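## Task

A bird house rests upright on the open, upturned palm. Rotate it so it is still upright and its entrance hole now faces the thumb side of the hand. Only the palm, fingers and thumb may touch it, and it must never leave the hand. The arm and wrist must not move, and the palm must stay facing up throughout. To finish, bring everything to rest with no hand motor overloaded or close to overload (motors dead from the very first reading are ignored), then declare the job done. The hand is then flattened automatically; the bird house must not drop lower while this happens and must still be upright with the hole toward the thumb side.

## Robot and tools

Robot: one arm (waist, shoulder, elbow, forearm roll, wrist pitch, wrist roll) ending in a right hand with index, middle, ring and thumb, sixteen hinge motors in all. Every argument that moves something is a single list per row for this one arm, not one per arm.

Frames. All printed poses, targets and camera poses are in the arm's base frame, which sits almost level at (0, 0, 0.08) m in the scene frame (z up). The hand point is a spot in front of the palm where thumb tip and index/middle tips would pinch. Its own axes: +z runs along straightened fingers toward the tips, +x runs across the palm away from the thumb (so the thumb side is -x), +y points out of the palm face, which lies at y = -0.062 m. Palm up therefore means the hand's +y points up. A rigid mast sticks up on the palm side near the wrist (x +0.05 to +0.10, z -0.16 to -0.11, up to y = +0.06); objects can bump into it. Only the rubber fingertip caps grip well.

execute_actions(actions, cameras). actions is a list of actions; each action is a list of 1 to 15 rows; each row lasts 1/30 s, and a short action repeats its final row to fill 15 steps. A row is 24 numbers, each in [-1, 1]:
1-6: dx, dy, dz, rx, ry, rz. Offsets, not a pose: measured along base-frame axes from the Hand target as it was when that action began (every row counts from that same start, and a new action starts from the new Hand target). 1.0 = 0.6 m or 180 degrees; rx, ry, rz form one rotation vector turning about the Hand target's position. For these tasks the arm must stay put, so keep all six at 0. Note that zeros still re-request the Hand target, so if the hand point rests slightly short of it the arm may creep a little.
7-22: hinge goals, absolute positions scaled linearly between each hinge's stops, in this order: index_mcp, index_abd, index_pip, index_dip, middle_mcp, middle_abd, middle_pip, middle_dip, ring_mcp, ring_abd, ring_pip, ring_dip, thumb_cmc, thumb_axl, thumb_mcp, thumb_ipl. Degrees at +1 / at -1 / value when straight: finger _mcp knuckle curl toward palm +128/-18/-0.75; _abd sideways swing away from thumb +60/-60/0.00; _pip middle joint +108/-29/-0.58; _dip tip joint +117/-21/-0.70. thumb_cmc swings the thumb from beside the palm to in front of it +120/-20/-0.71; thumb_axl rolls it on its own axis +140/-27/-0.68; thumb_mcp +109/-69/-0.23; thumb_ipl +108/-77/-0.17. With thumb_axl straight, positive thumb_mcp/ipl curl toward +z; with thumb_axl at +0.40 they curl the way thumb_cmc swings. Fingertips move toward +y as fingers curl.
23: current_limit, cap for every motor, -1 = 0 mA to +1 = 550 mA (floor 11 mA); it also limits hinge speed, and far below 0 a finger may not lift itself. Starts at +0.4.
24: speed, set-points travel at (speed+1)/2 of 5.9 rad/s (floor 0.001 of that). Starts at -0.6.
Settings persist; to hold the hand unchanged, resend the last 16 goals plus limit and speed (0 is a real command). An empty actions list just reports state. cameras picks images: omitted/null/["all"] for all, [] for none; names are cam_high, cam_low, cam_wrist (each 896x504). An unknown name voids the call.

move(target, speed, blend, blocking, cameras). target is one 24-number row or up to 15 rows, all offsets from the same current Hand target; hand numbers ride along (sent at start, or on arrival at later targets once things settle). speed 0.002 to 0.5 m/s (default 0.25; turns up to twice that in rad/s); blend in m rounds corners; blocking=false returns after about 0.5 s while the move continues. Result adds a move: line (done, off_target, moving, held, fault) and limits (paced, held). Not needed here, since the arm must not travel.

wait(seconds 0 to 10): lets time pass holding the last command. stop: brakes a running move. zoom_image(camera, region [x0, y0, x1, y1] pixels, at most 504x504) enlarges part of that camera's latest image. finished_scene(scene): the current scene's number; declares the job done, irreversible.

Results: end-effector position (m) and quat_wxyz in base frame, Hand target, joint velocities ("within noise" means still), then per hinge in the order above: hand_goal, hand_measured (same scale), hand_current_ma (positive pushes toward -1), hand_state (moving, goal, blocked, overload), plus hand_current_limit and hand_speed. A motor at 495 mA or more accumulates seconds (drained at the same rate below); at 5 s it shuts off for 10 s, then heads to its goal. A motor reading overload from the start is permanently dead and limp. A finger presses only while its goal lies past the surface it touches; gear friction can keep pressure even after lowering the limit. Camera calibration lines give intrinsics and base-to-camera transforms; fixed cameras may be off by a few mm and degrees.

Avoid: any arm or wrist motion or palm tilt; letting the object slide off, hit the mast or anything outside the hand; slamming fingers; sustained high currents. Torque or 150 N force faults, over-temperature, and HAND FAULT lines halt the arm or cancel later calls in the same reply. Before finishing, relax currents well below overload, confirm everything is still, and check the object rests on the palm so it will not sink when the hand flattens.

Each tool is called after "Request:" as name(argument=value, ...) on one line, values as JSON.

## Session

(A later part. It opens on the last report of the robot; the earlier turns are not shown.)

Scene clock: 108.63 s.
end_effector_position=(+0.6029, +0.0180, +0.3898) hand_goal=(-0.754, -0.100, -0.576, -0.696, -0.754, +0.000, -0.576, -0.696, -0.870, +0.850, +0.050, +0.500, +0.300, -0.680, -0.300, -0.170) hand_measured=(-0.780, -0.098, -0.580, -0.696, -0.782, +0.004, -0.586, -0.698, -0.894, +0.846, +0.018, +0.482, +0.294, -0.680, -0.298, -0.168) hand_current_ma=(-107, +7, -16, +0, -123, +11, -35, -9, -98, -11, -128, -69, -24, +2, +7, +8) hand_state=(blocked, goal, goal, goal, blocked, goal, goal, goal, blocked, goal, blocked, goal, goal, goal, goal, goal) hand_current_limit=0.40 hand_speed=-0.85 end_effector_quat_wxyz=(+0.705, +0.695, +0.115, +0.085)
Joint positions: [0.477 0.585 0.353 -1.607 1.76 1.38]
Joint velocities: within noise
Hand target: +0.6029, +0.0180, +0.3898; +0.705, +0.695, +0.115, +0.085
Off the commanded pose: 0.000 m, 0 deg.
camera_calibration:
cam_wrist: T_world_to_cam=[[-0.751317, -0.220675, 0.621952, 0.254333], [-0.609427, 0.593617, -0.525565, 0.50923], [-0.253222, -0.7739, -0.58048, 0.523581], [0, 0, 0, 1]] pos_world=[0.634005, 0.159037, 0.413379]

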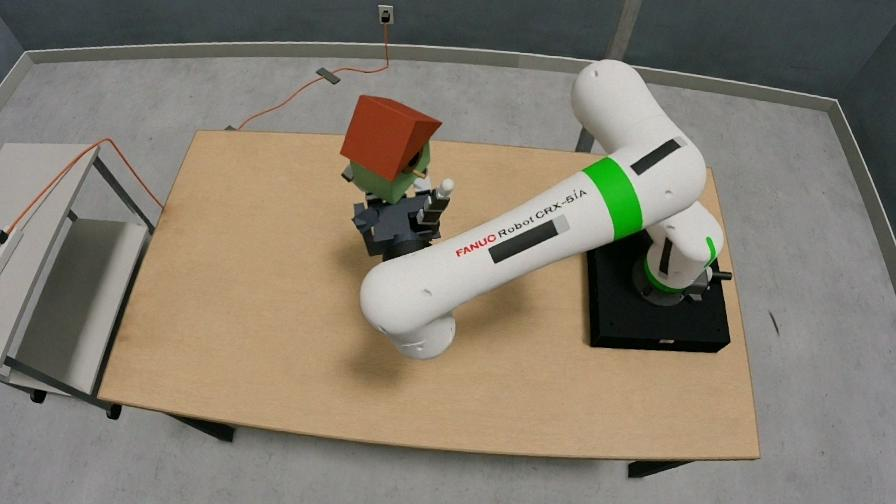

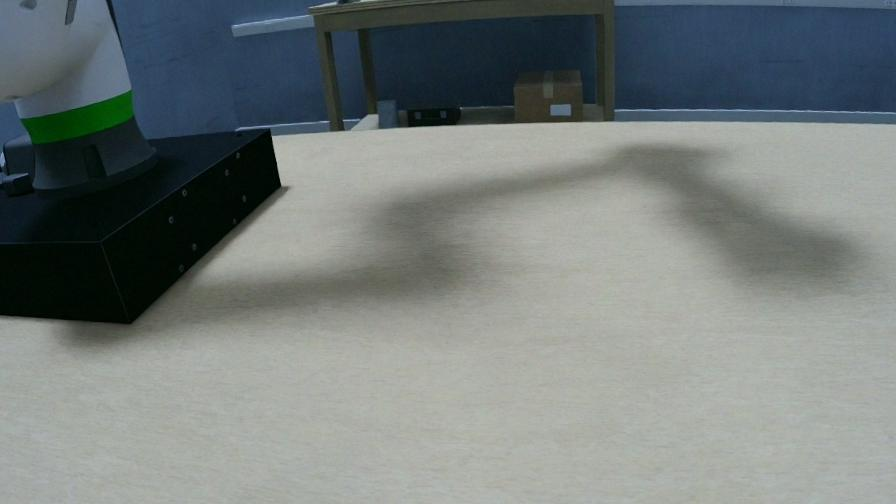

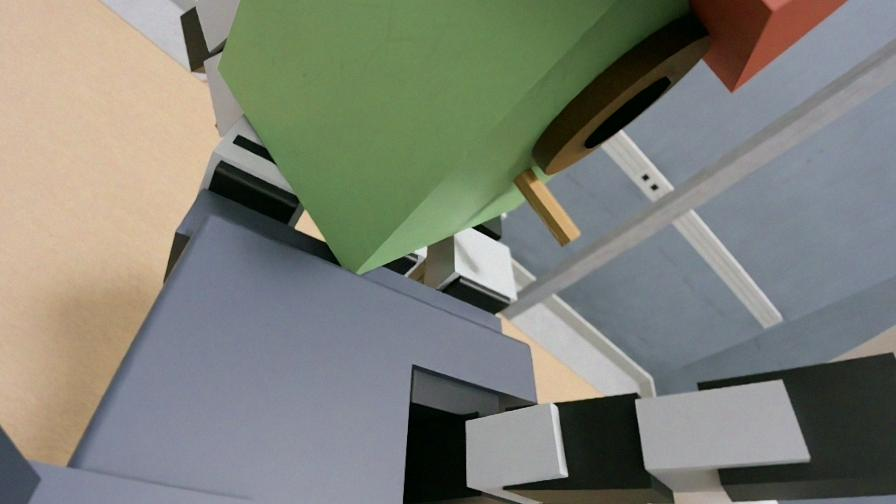

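Request:
execute_actions(actions=[[[0,0,0,0,0,0,-0.754,-0.1,-0.576,-0.696,-0.754,0,-0.576,-0.696,-0.87,0.85,0.15,0.5,0.3,-0.68,-0.3,-0.17,0.4,-0.85]],[[0,0,0,0,0,0,-0.754,-0.1,-0.576,-0.696,-0.754,0,-0.576,-0.696,-0.87,0.85,0.22,0.5,0.3,-0.68,-0.3,-0.17,0.4,-0.85]]])

Request:
zoom_image(camera="cam_high", region=[310, 70, 490, 270])

Scene clock: 110.10 s.
end_effector_position=(+0.6029, +0.0180, +0.3898) hand_goal=(-0.754, -0.100, -0.576, -0.696, -0.754, +0.000, -0.576, -0.696, -0.870, +0.850, +0.220, +0.500, +0.300, -0.680, -0.300, -0.170) hand_measured=(-0.780, -0.098, -0.580, -0.696, -0.782, +0.004, -0.586, -0.698, -0.894, +0.846, +0.206, +0.498, +0.294, -0.680, -0.298, -0.168) hand_current_ma=(-107, +7, -16, +0, -121, +11, -35, -9, -98, -10, -52, -6, -24, +2, +7, +8) hand_state=(blocked, goal, goal, goal, blocked, goal, goal, goal, blocked, goal, goal, goal, goal, goal, goal, goal) hand_current_limit=0.40 hand_speed=-0.85 end_effector_quat_wxyz=(+0.705, +0.695, +0.115, +0.085)
Joint positions: [0.477 0.585 0.353 -1.607 1.76 1.38]
Joint velocities: within noise
Hand target: +0.6029, +0.0180, +0.3898; +0.705, +0.695, +0.115, +0.085
Off the commanded pose: 0.000 m, 0 deg.
camera_calibration:
cam_wrist: T_world_to_cam=[[-0.751317, -0.220675, 0.621952, 0.254333], [-0.609427, 0.593617, -0.525565, 0.50923], [-0.253222, -0.7739, -0.58048, 0.523581], [0, 0, 0, 1]] pos_world=[0.634005, 0.159037, 0.413379]

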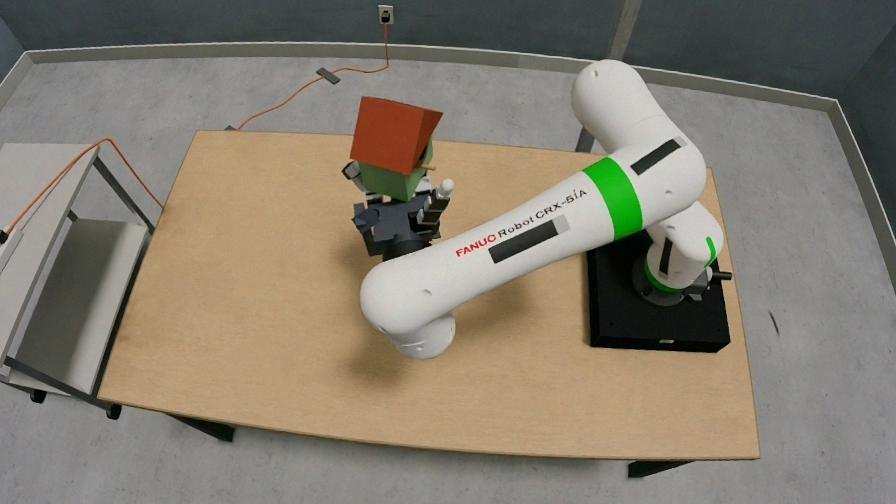

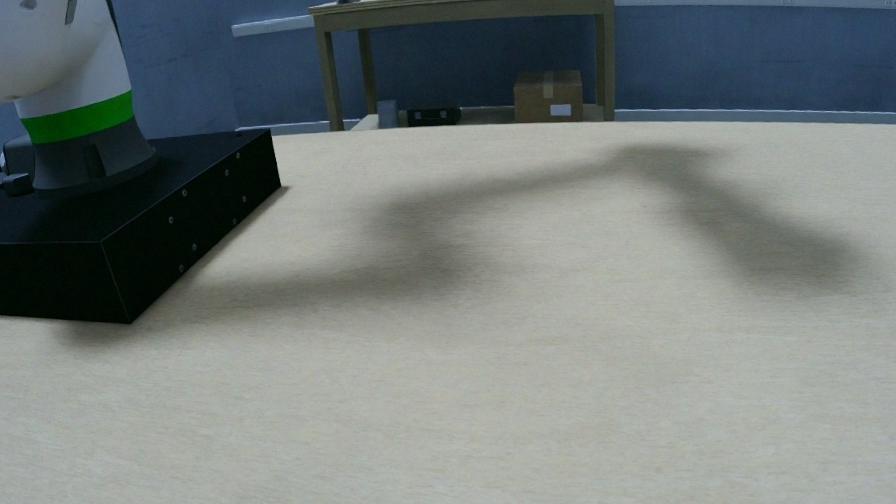

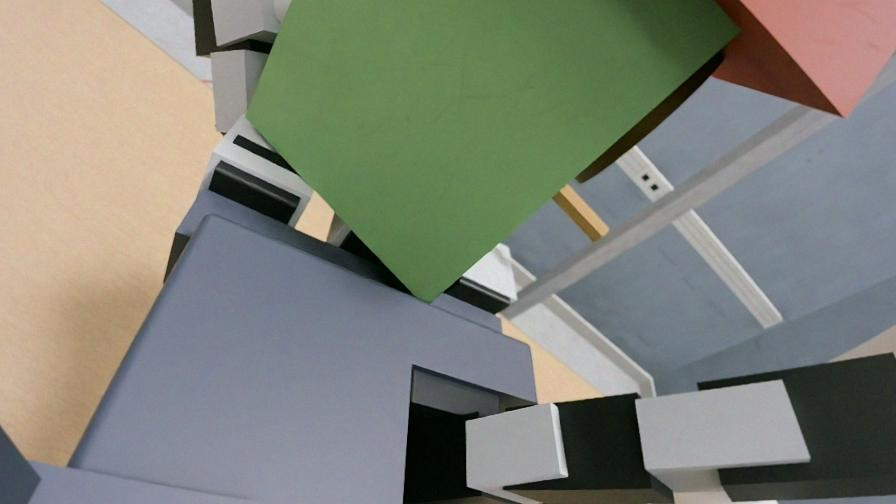

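Scaled by 2.520 from the camera's 896x504 image, which has a finer 1280x720 frame.

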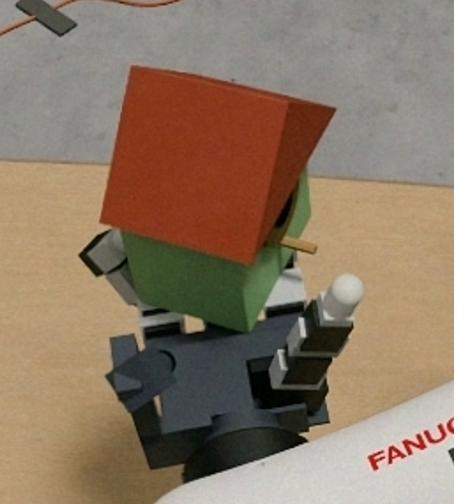

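Request:
execute_actions(actions=[[[0,0,0,0,0,0,-0.754,-0.1,-0.576,-0.696,-0.754,0,-0.576,-0.696,-0.87,0.85,0.28,0.5,0.3,-0.68,-0.3,-0.17,0.4,-0.85]]])

Request:
zoom_image(camera="cam_high", region=[310, 70, 490, 270])

Scene clock: 111.03 s.
end_effector_position=(+0.6029, +0.0180, +0.3898) hand_goal=(-0.754, -0.100, -0.576, -0.696, -0.754, +0.000, -0.576, -0.696, -0.870, +0.850, +0.280, +0.500, +0.300, -0.680, -0.300, -0.170) hand_measured=(-0.780, -0.098, -0.580, -0.696, -0.782, +0.004, -0.586, -0.698, -0.888, +0.846, +0.258, +0.494, +0.294, -0.680, -0.298, -0.168) hand_current_ma=(-107, +7, -16, +0, -121, +11, -35, -9, -78, -10, -89, -21, -24, +2, +7, +8) hand_state=(blocked, goal, goal, goal, blocked, goal, goal, goal, goal, goal, blocked, goal, goal, goal, goal, goal) hand_current_limit=0.40 hand_speed=-0.85 end_effector_quat_wxyz=(+0.705, +0.695, +0.115, +0.085)
Joint positions: [0.477 0.585 0.353 -1.607 1.76 1.38]
Joint velocities: within noise
Hand target: +0.6029, +0.0180, +0.3898; +0.705, +0.695, +0.115, +0.085
Off the commanded pose: 0.000 m, 0 deg.
camera_calibration:
cam_wrist: T_world_to_cam=[[-0.751317, -0.220676, 0.621952, 0.254333], [-0.609427, 0.593616, -0.525565, 0.50923], [-0.253222, -0.7739, -0.58048, 0.523581], [0, 0, 0, 1]] pos_world=[0.634005, 0.159037, 0.413379]

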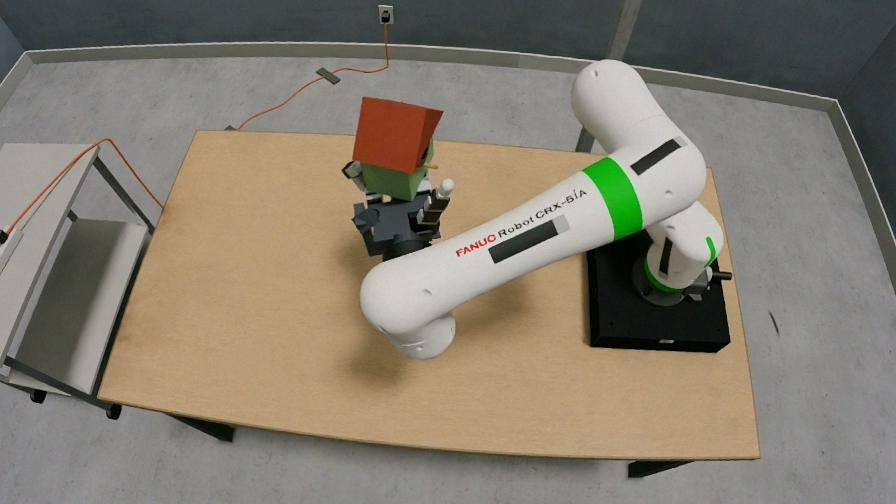

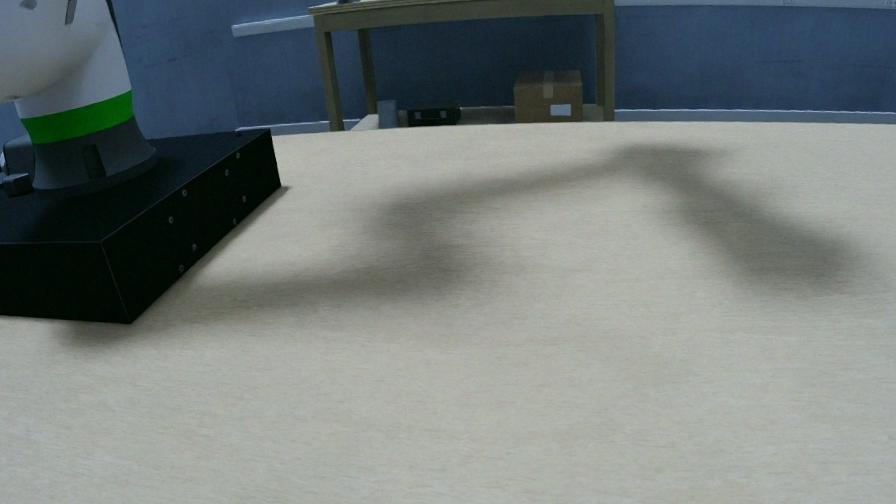

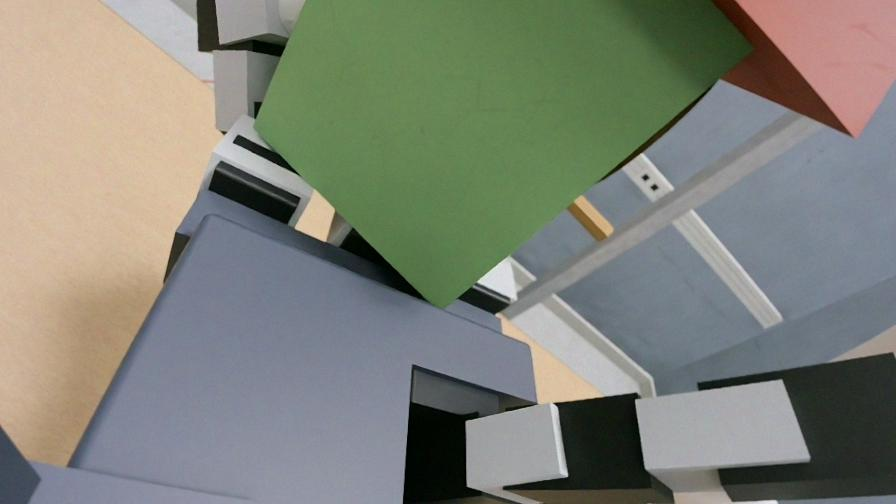

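Scaled by 2.520 from the camera's 896x504 image, which has a finer 1280x720 frame.

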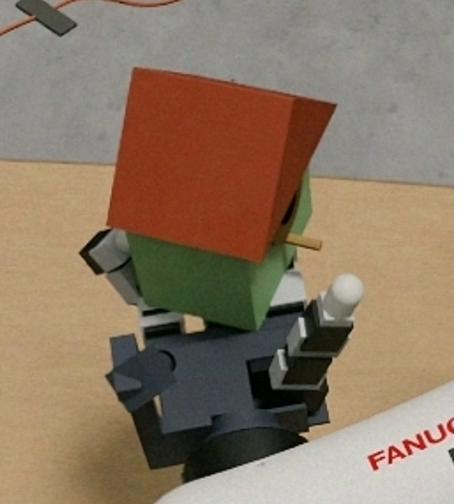

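Request:
execute_actions(actions=[[[0,0,0,0,0,0,-0.754,-0.1,-0.576,-0.696,-0.754,0,-0.576,-0.696,-0.87,0.85,0.36,0.5,0.3,-0.68,-0.3,-0.17,0.4,-0.85]],[[0,0,0,0,0,0,-0.754,-0.1,-0.576,-0.696,-0.754,0,-0.576,-0.696,-0.87,0.85,0.42,0.5,0.3,-0.68,-0.3,-0.17,0.4,-0.85]]])

Request:
zoom_image(camera="cam_high", region=[310, 70, 490, 270])

Scene clock: 112.47 s.
end_effector_position=(+0.6029, +0.0180, +0.3898) hand_goal=(-0.754, -0.100, -0.576, -0.696, -0.754, +0.000, -0.576, -0.696, -0.870, +0.850, +0.420, +0.500, +0.300, -0.680, -0.300, -0.170) hand_measured=(-0.780, -0.098, -0.580, -0.696, -0.782, +0.004, -0.586, -0.698, -0.888, +0.846, +0.398, +0.492, +0.294, -0.680, -0.298, -0.168) hand_current_ma=(-107, +7, -16, +0, -121, +11, -35, -9, -73, -10, -86, -25, -24, +2, +7, +8) hand_state=(blocked, goal, goal, goal, blocked, goal, goal, goal, goal, goal, blocked, goal, goal, goal, goal, goal) hand_current_limit=0.40 hand_speed=-0.85 end_effector_quat_wxyz=(+0.705, +0.695, +0.115, +0.085)
Joint positions: [0.477 0.585 0.353 -1.607 1.76 1.38]
Joint velocities: within noise
Hand target: +0.6029, +0.0180, +0.3898; +0.705, +0.695, +0.115, +0.085
Off the commanded pose: 0.000 m, 0 deg.
camera_calibration:
cam_wrist: T_world_to_cam=[[-0.751317, -0.220675, 0.621952, 0.254333], [-0.609427, 0.593617, -0.525565, 0.50923], [-0.253222, -0.7739, -0.58048, 0.523581], [0, 0, 0, 1]] pos_world=[0.634005, 0.159037, 0.413379]

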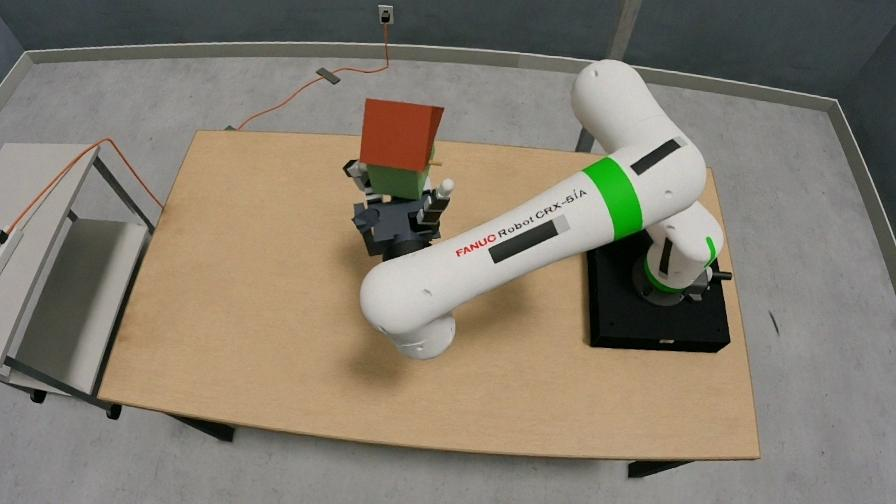

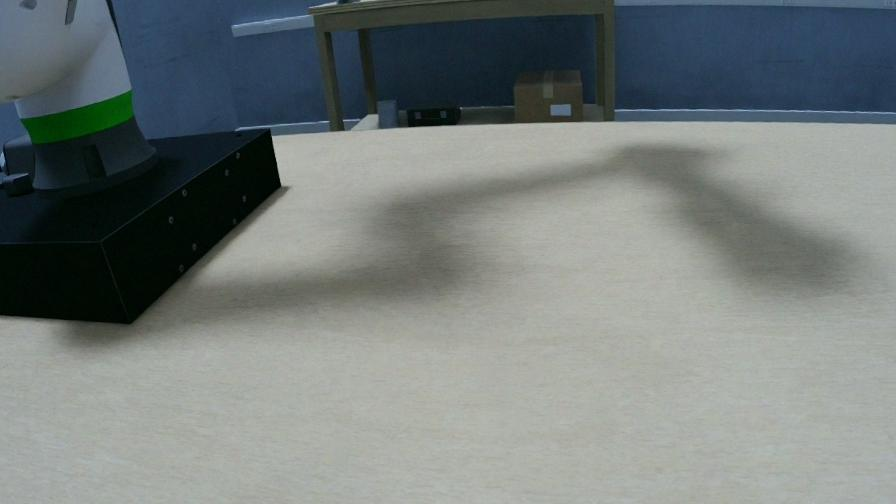

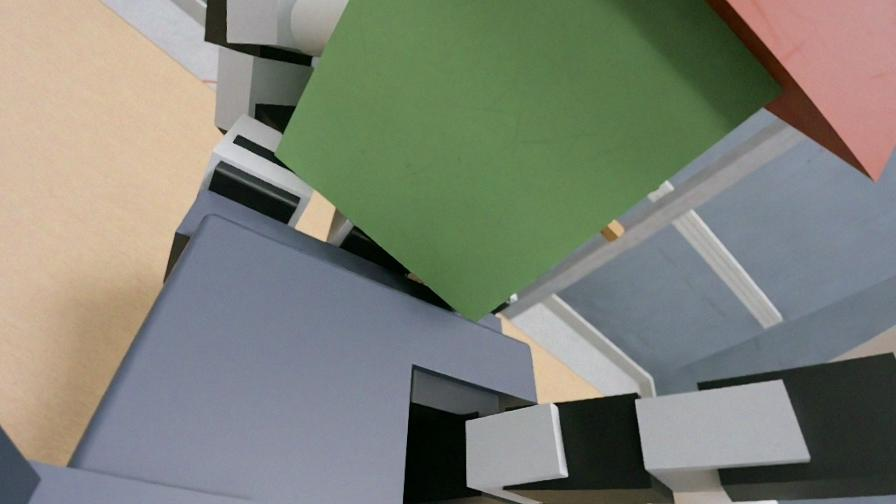

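Scaled by 2.520 from the camera's 896x504 image, which has a finer 1280x720 frame.

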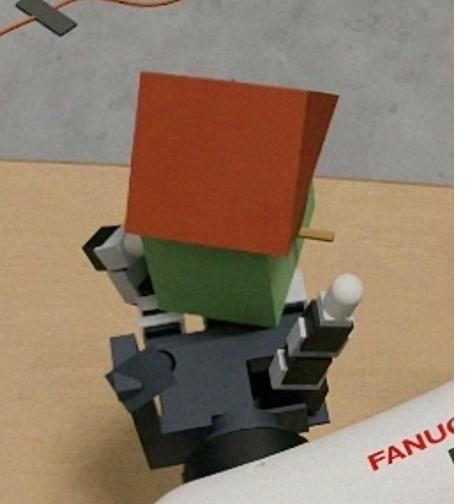

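Request:
execute_actions(actions=[[[0,0,0,0,0,0,-0.754,-0.1,-0.576,-0.696,-0.754,0,-0.576,-0.696,-0.87,0.85,0.5,0.5,0.3,-0.68,-0.3,-0.17,0.4,-0.85]],[[0,0,0,0,0,0,-0.754,-0.1,-0.576,-0.696,-0.754,0,-0.576,-0.696,-0.87,0.85,0.55,0.5,0.3,-0.68,-0.3,-0.17,0.4,-0.85]]])

Request:
zoom_image(camera="cam_high", region=[310, 70, 490, 270])

Scene clock: 113.93 s.
end_effector_position=(+0.6029, +0.0180, +0.3898) hand_goal=(-0.754, -0.100, -0.576, -0.696, -0.754, +0.000, -0.576, -0.696, -0.870, +0.850, +0.550, +0.500, +0.300, -0.680, -0.300, -0.170) hand_measured=(-0.780, -0.098, -0.580, -0.696, -0.782, +0.004, -0.586, -0.698, -0.888, +0.846, +0.528, +0.492, +0.294, -0.680, -0.298, -0.168) hand_current_ma=(-107, +7, -16, +0, -121, +11, -35, -9, -72, -10, -84, -25, -24, +2, +7, +8) hand_state=(blocked, goal, goal, goal, blocked, goal, goal, goal, goal, goal, blocked, goal, goal, goal, goal, goal) hand_current_limit=0.40 hand_speed=-0.85 end_effector_quat_wxyz=(+0.705, +0.695, +0.115, +0.085)
Joint positions: [0.477 0.585 0.353 -1.607 1.76 1.38]
Joint velocities: within noise
Hand target: +0.6029, +0.0180, +0.3898; +0.705, +0.695, +0.115, +0.085
Off the commanded pose: 0.000 m, 0 deg.
camera_calibration:
cam_wrist: T_world_to_cam=[[-0.751317, -0.220675, 0.621952, 0.254333], [-0.609427, 0.593617, -0.525565, 0.50923], [-0.253222, -0.7739, -0.58048, 0.523581], [0, 0, 0, 1]] pos_world=[0.634005, 0.159037, 0.413379]

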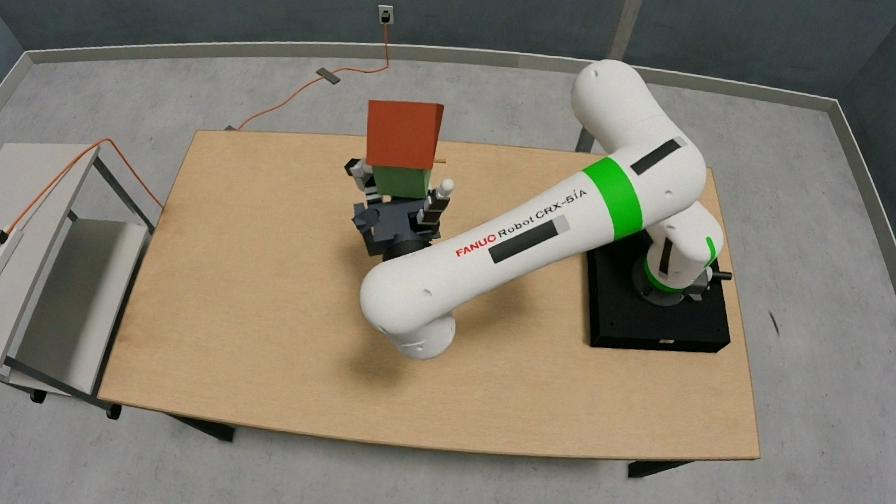

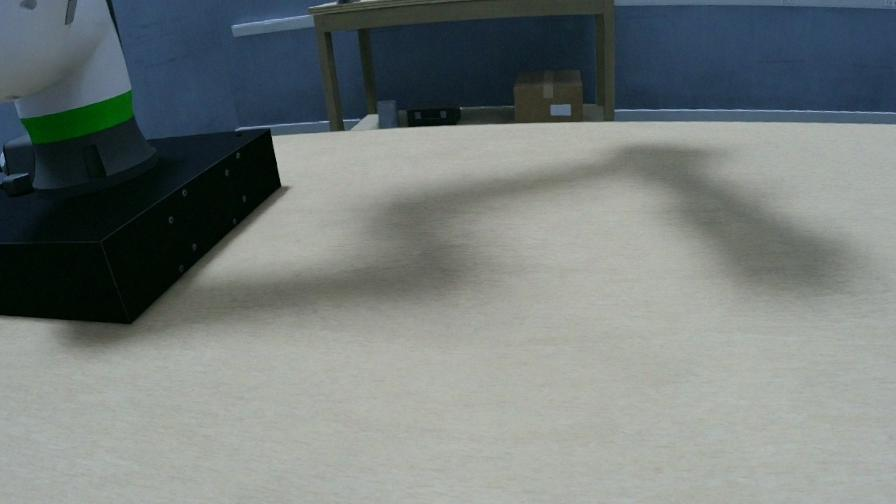

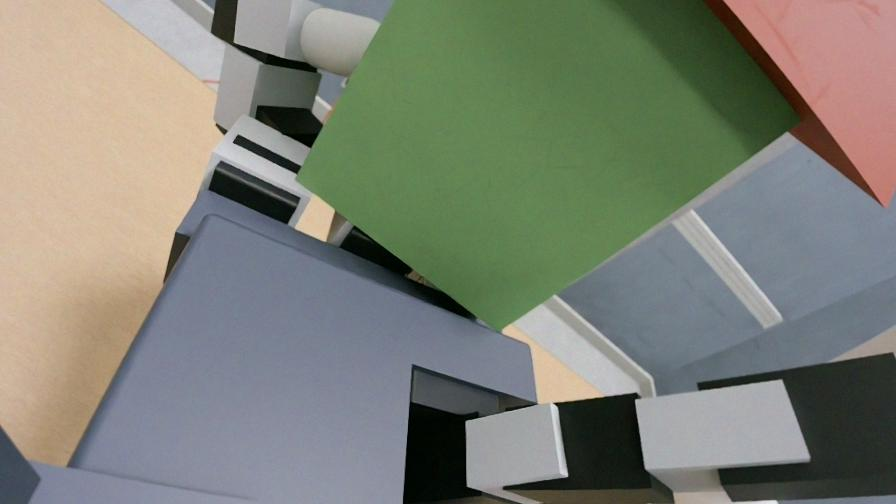

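Scaled by 2.520 from the camera's 896x504 image, which has a finer 1280x720 frame.

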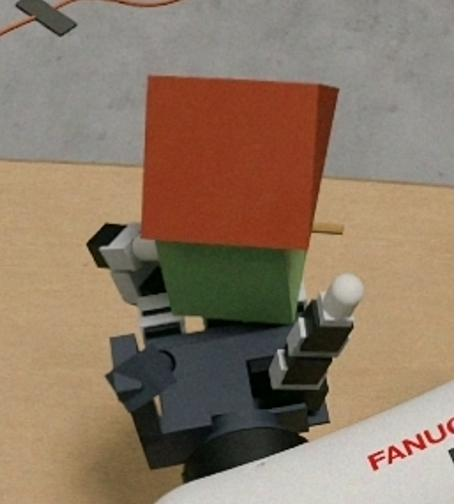

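Request:
execute_actions(actions=[[[0,0,0,0,0,0,-0.754,-0.1,-0.576,-0.696,-0.754,0,-0.576,-0.696,-0.87,0.85,0.63,0.5,0.3,-0.68,-0.3,-0.17,0.4,-0.85]],[[0,0,0,0,0,0,-0.754,-0.1,-0.576,-0.696,-0.754,0,-0.576,-0.696,-0.87,0.85,0.68,0.5,0.3,-0.68,-0.3,-0.17,0.4,-0.85]]])

Request:
zoom_image(camera="cam_high", region=[310, 70, 490, 270])

Scene clock: 115.30 s.
end_effector_position=(+0.6029, +0.0179, +0.3898) hand_goal=(-0.754, -0.100, -0.576, -0.696, -0.754, +0.000, -0.576, -0.696, -0.870, +0.850, +0.680, +0.500, +0.300, -0.680, -0.300, -0.170) hand_measured=(-0.780, -0.098, -0.580, -0.696, -0.782, +0.004, -0.584, -0.698, -0.886, +0.846, +0.664, +0.492, +0.294, -0.680, -0.298, -0.168) hand_current_ma=(-109, +7, -16, +0, -121, +11, -32, -9, -61, -10, -62, -25, -24, +2, +7, +8) hand_state=(blocked, goal, goal, goal, blocked, goal, goal, goal, goal, goal, goal, goal, goal, goal, goal, goal) hand_current_limit=0.40 hand_speed=-0.85 end_effector_quat_wxyz=(+0.705, +0.695, +0.115, +0.085)
Joint positions: [0.477 0.585 0.353 -1.607 1.76 1.38]
Joint velocities: within noise
Hand target: +0.6029, +0.0180, +0.3898; +0.705, +0.695, +0.115, +0.085
Off the commanded pose: 0.000 m, 0 deg.
camera_calibration:
cam_wrist: T_world_to_cam=[[-0.751317, -0.220675, 0.621952, 0.254333], [-0.609427, 0.593617, -0.525565, 0.50923], [-0.253222, -0.7739, -0.58048, 0.523581], [0, 0, 0, 1]] pos_world=[0.634005, 0.159037, 0.413379]

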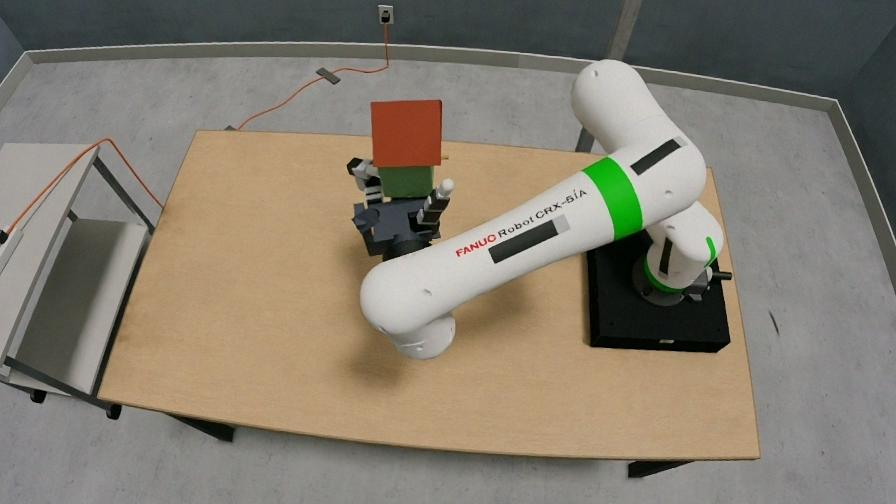

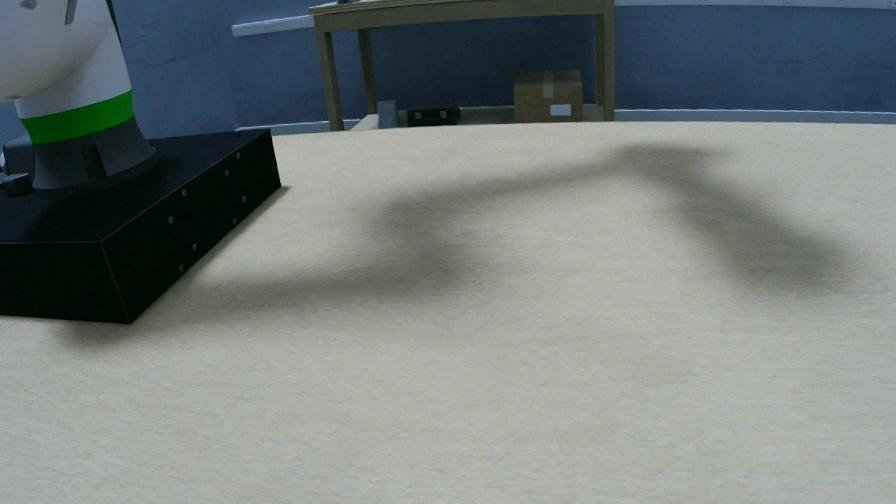

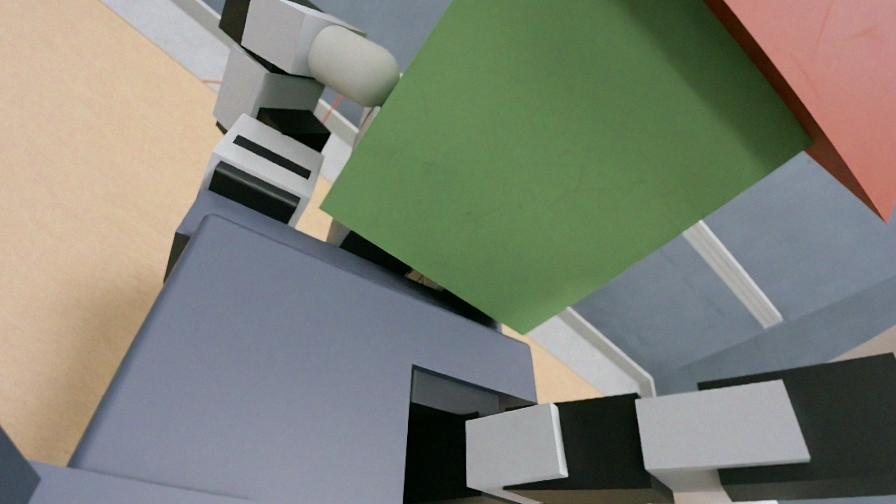

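Scaled by 2.520 from the camera's 896x504 image, which has a finer 1280x720 frame.

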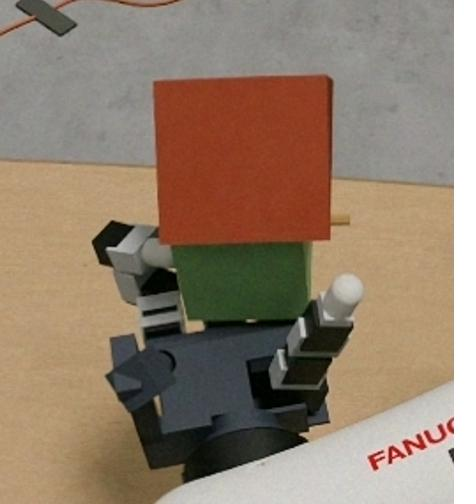

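Request:
execute_actions(actions=[[[0,0,0,0,0,0,-0.754,-0.1,-0.576,-0.696,-0.754,0,-0.576,-0.696,-0.87,0.85,0.0,0.5,0.3,-0.68,-0.3,-0.17,0.4,-0.75]],[[0,0,0,0,0,0,-0.754,-0.1,-0.576,-0.696,-0.754,0,-0.576,-0.696,-0.87,0.85,-0.576,-0.3,0.25,-0.6,-0.25,-0.15,0.4,-0.75]],[[0,0,0,0,0,0,-0.754,-0.05,-0.576,-0.696,-0.754,0,-0.576,-0.696,-0.87,0.85,-0.576,-0.696,0.2,-0.54,-0.2,-0.106,0.4,-0.75]],[[0,0,0,0,0,0,-0.754,0.0,-0.576,-0.696,-0.754,0,-0.576,-0.696,-0.87,0.85,-0.576,-0.696,0.104,-0.54,-0.162,-0.106,0.4,-0.75]]])

Request:
zoom_image(camera="cam_high", region=[310, 70, 490, 270])

Scene clock: 118.27 s.
end_effector_position=(+0.6029, +0.0180, +0.3898) hand_goal=(-0.754, +0.000, -0.576, -0.696, -0.754, +0.000, -0.576, -0.696, -0.870, +0.850, -0.576, -0.696, +0.104, -0.540, -0.162, -0.106) hand_measured=(-0.780, -0.004, -0.580, -0.696, -0.782, +0.004, -0.584, -0.698, -0.886, +0.846, -0.576, -0.694, +0.100, -0.542, -0.164, -0.108) hand_current_ma=(-109, -12, -16, +0, -121, +11, -32, -9, -61, -10, -1, +8, -13, -12, -11, -8) hand_state=(blocked, goal, goal, goal, blocked, goal, goal, goal, goal, goal, goal, goal, goal, goal, goal, goal) hand_current_limit=0.40 hand_speed=-0.75 end_effector_quat_wxyz=(+0.705, +0.695, +0.115, +0.085)
Joint positions: [0.477 0.585 0.353 -1.607 1.76 1.38]
Joint velocities: within noise
Hand target: +0.6029, +0.0180, +0.3898; +0.705, +0.695, +0.115, +0.085
Off the commanded pose: 0.000 m, 0 deg.
camera_calibration:
cam_wrist: T_world_to_cam=[[-0.751317, -0.220675, 0.621952, 0.254333], [-0.609427, 0.593617, -0.525565, 0.50923], [-0.253222, -0.7739, -0.58048, 0.523581], [0, 0, 0, 1]] pos_world=[0.634005, 0.159037, 0.413379]

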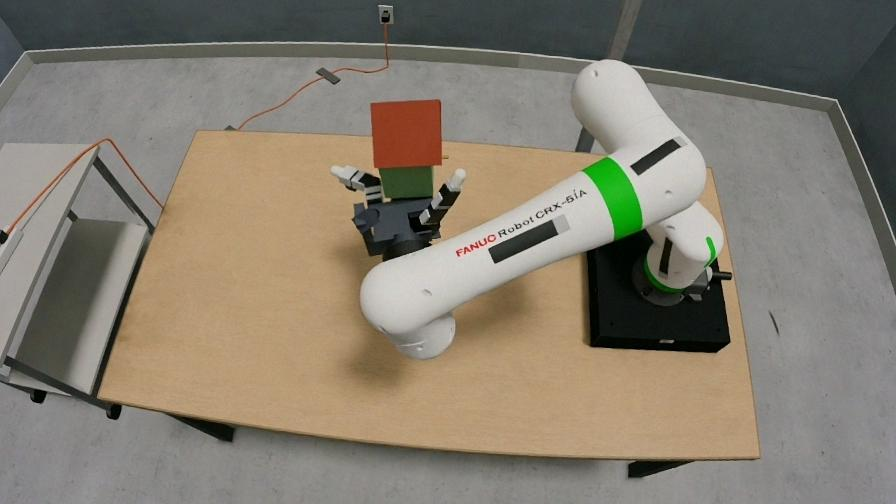

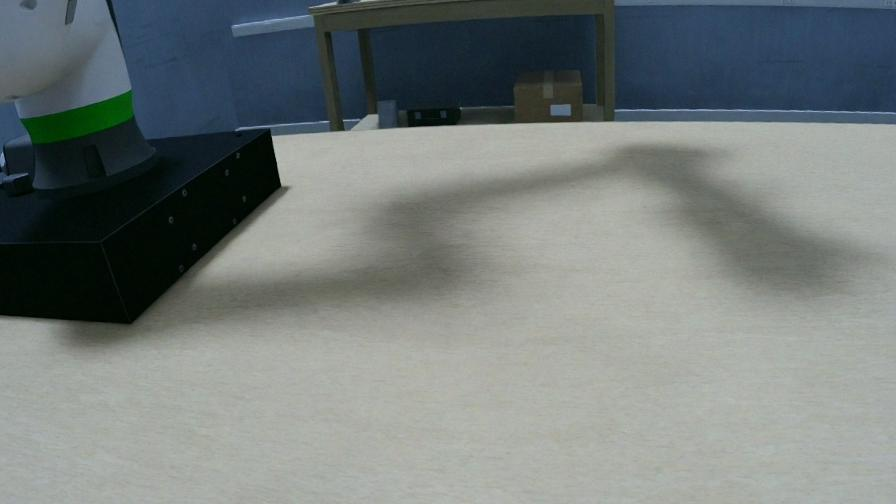

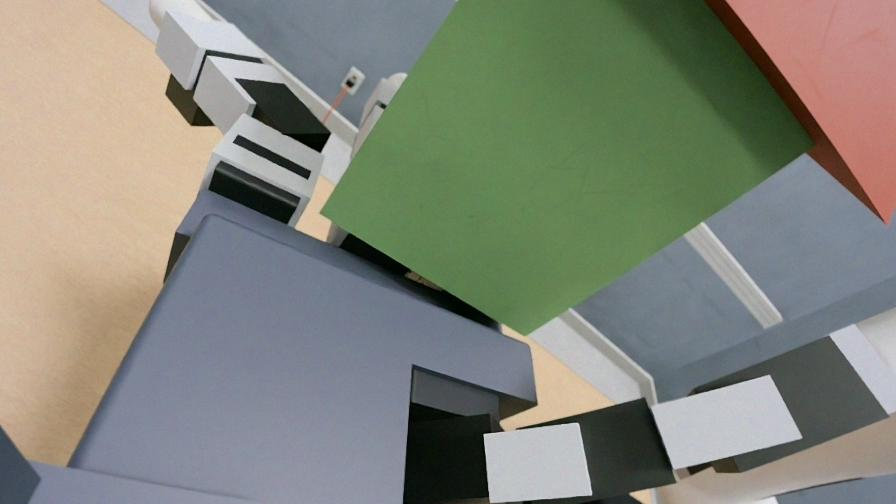

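Scaled by 2.520 from the camera's 896x504 image, which has a finer 1280x720 frame.

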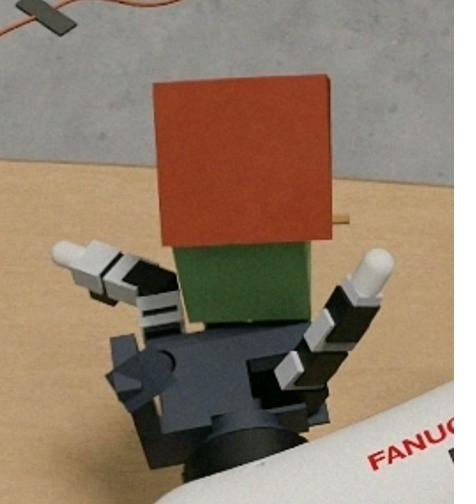

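Request:
execute_actions(actions=[[[0,0,0,0,0,0,-0.754,0,-0.576,-0.696,-0.754,0,-0.576,-0.696,-0.87,0.4,-0.576,-0.696,0.104,-0.54,-0.162,-0.106,0.4,-0.8]],[[0,0,0,0,0,0,-0.754,0,-0.576,-0.696,-0.754,0,-0.576,-0.696,-0.87,0.0,-0.576,-0.696,0.104,-0.54,-0.162,-0.106,0.4,-0.8]],[[0,0,0,0,0,0,-0.754,0.0,-0.576,-0.696,-0.754,0,-0.576,-0.696,-0.754,0.0,-0.576,-0.696,0.104,-0.54,-0.162,-0.106,0.4,-0.85]],[[0,0,0,0,0,0,-0.754,0.0,-0.576,-0.696,-0.754,0,-0.576,-0.696,-0.754,0.0,-0.576,-0.696,0.104,-0.54,-0.162,-0.106,0.4,-0.85]]])

Request:
zoom_image(camera="cam_high", region=[310, 70, 490, 270])

Scene clock: 120.70 s.
end_effector_position=(+0.6029, +0.0180, +0.3898) hand_goal=(-0.754, +0.000, -0.576, -0.696, -0.754, +0.000, -0.576, -0.696, -0.754, +0.000, -0.576, -0.696, +0.104, -0.540, -0.162, -0.106) hand_measured=(-0.780, -0.004, -0.580, -0.696, -0.782, +0.004, -0.584, -0.698, -0.782, +0.004, -0.576, -0.694, +0.100, -0.542, -0.164, -0.108) hand_current_ma=(-109, -12, -16, +0, -121, +11, -32, -9, -123, +11, -2, +8, -13, -12, -11, -8) hand_state=(blocked, goal, goal, goal, blocked, goal, goal, goal, blocked, goal, goal, goal, goal, goal, goal, goal) hand_current_limit=0.40 hand_speed=-0.85 end_effector_quat_wxyz=(+0.705, +0.695, +0.115, +0.085)
Joint positions: [0.477 0.585 0.353 -1.607 1.76 1.38]
Joint velocities: within noise
Hand target: +0.6029, +0.0180, +0.3898; +0.705, +0.695, +0.115, +0.085
Off the commanded pose: 0.000 m, 0 deg.
camera_calibration:
cam_wrist: T_world_to_cam=[[-0.751317, -0.220676, 0.621952, 0.254333], [-0.609427, 0.593617, -0.525565, 0.50923], [-0.253222, -0.7739, -0.58048, 0.523581], [0, 0, 0, 1]] pos_world=[0.634005, 0.159037, 0.413379]

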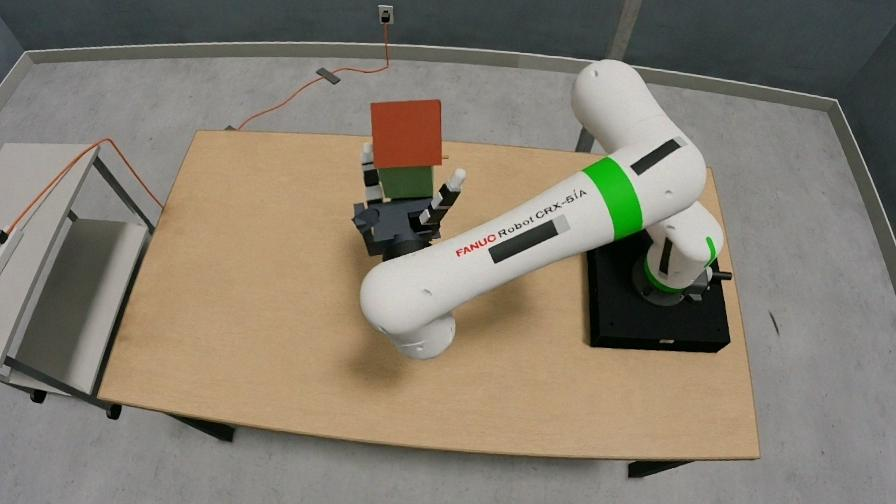

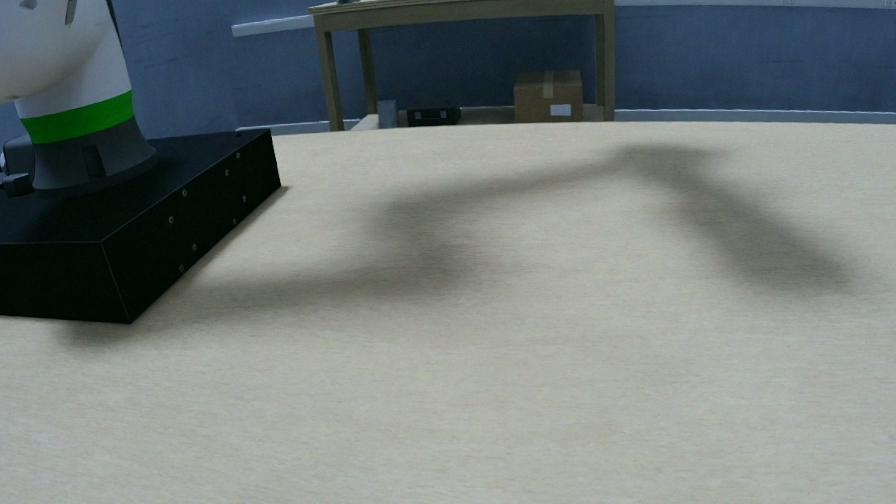

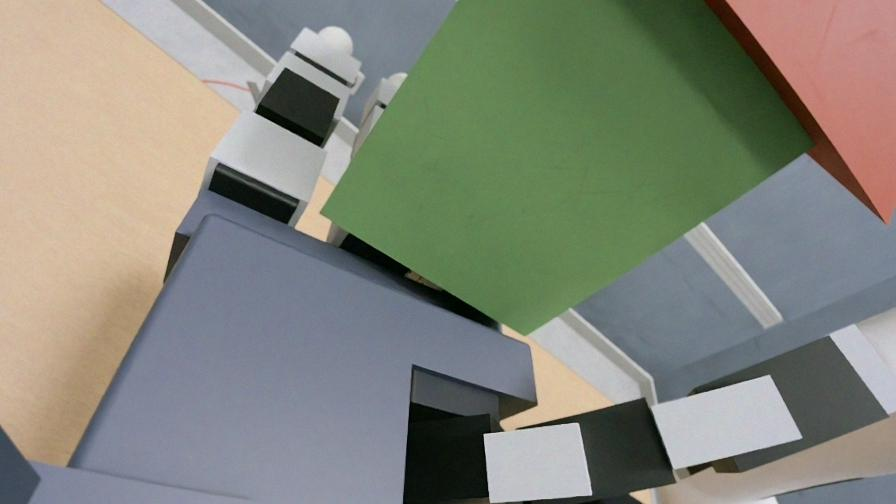

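Scaled by 2.520 from the camera's 896x504 image, which has a finer 1280x720 frame.

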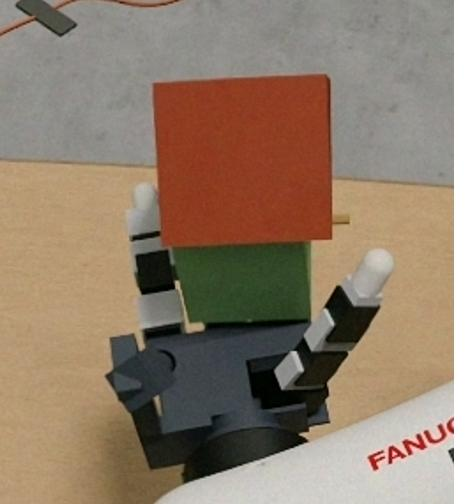

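Request:
wait(seconds=1, cameras=[])

Request:
finished_scene(scene=1)

Scene clock: 121.83 s.
end_effector_position=(+0.6029, +0.0180, +0.3898) hand_goal=(-0.754, +0.000, -0.576, -0.696, -0.754, +0.000, -0.576, -0.696, -0.754, +0.000, -0.576, -0.696, +0.104, -0.540, -0.162, -0.106) hand_measured=(-0.780, -0.004, -0.580, -0.696, -0.782, +0.004, -0.584, -0.698, -0.782, +0.004, -0.576, -0.694, +0.100, -0.542, -0.164, -0.108) hand_current_ma=(-109, -12, -16, +0, -121, +11, -32, -9, -123, +11, -2, +8, -13, -12, -11, -8) hand_state=(blocked, goal, goal, goal, blocked, goal, goal, goal, blocked, goal, goal, goal, goal, goal, goal, goal) hand_current_limit=0.40 hand_speed=-0.85 end_effector_quat_wxyz=(+0.705, +0.695, +0.115, +0.085)
Joint positions: [0.477 0.585 0.353 -1.607 1.76 1.38]
Joint velocities: within noise
Hand target: +0.6029, +0.0180, +0.3898; +0.705, +0.695, +0.115, +0.085
Off the commanded pose: 0.000 m, 0 deg.
wait: 1.00 s; at rest by 0.03 s
No camera images: "cameras" was empty.

The scene is finished: the task was done.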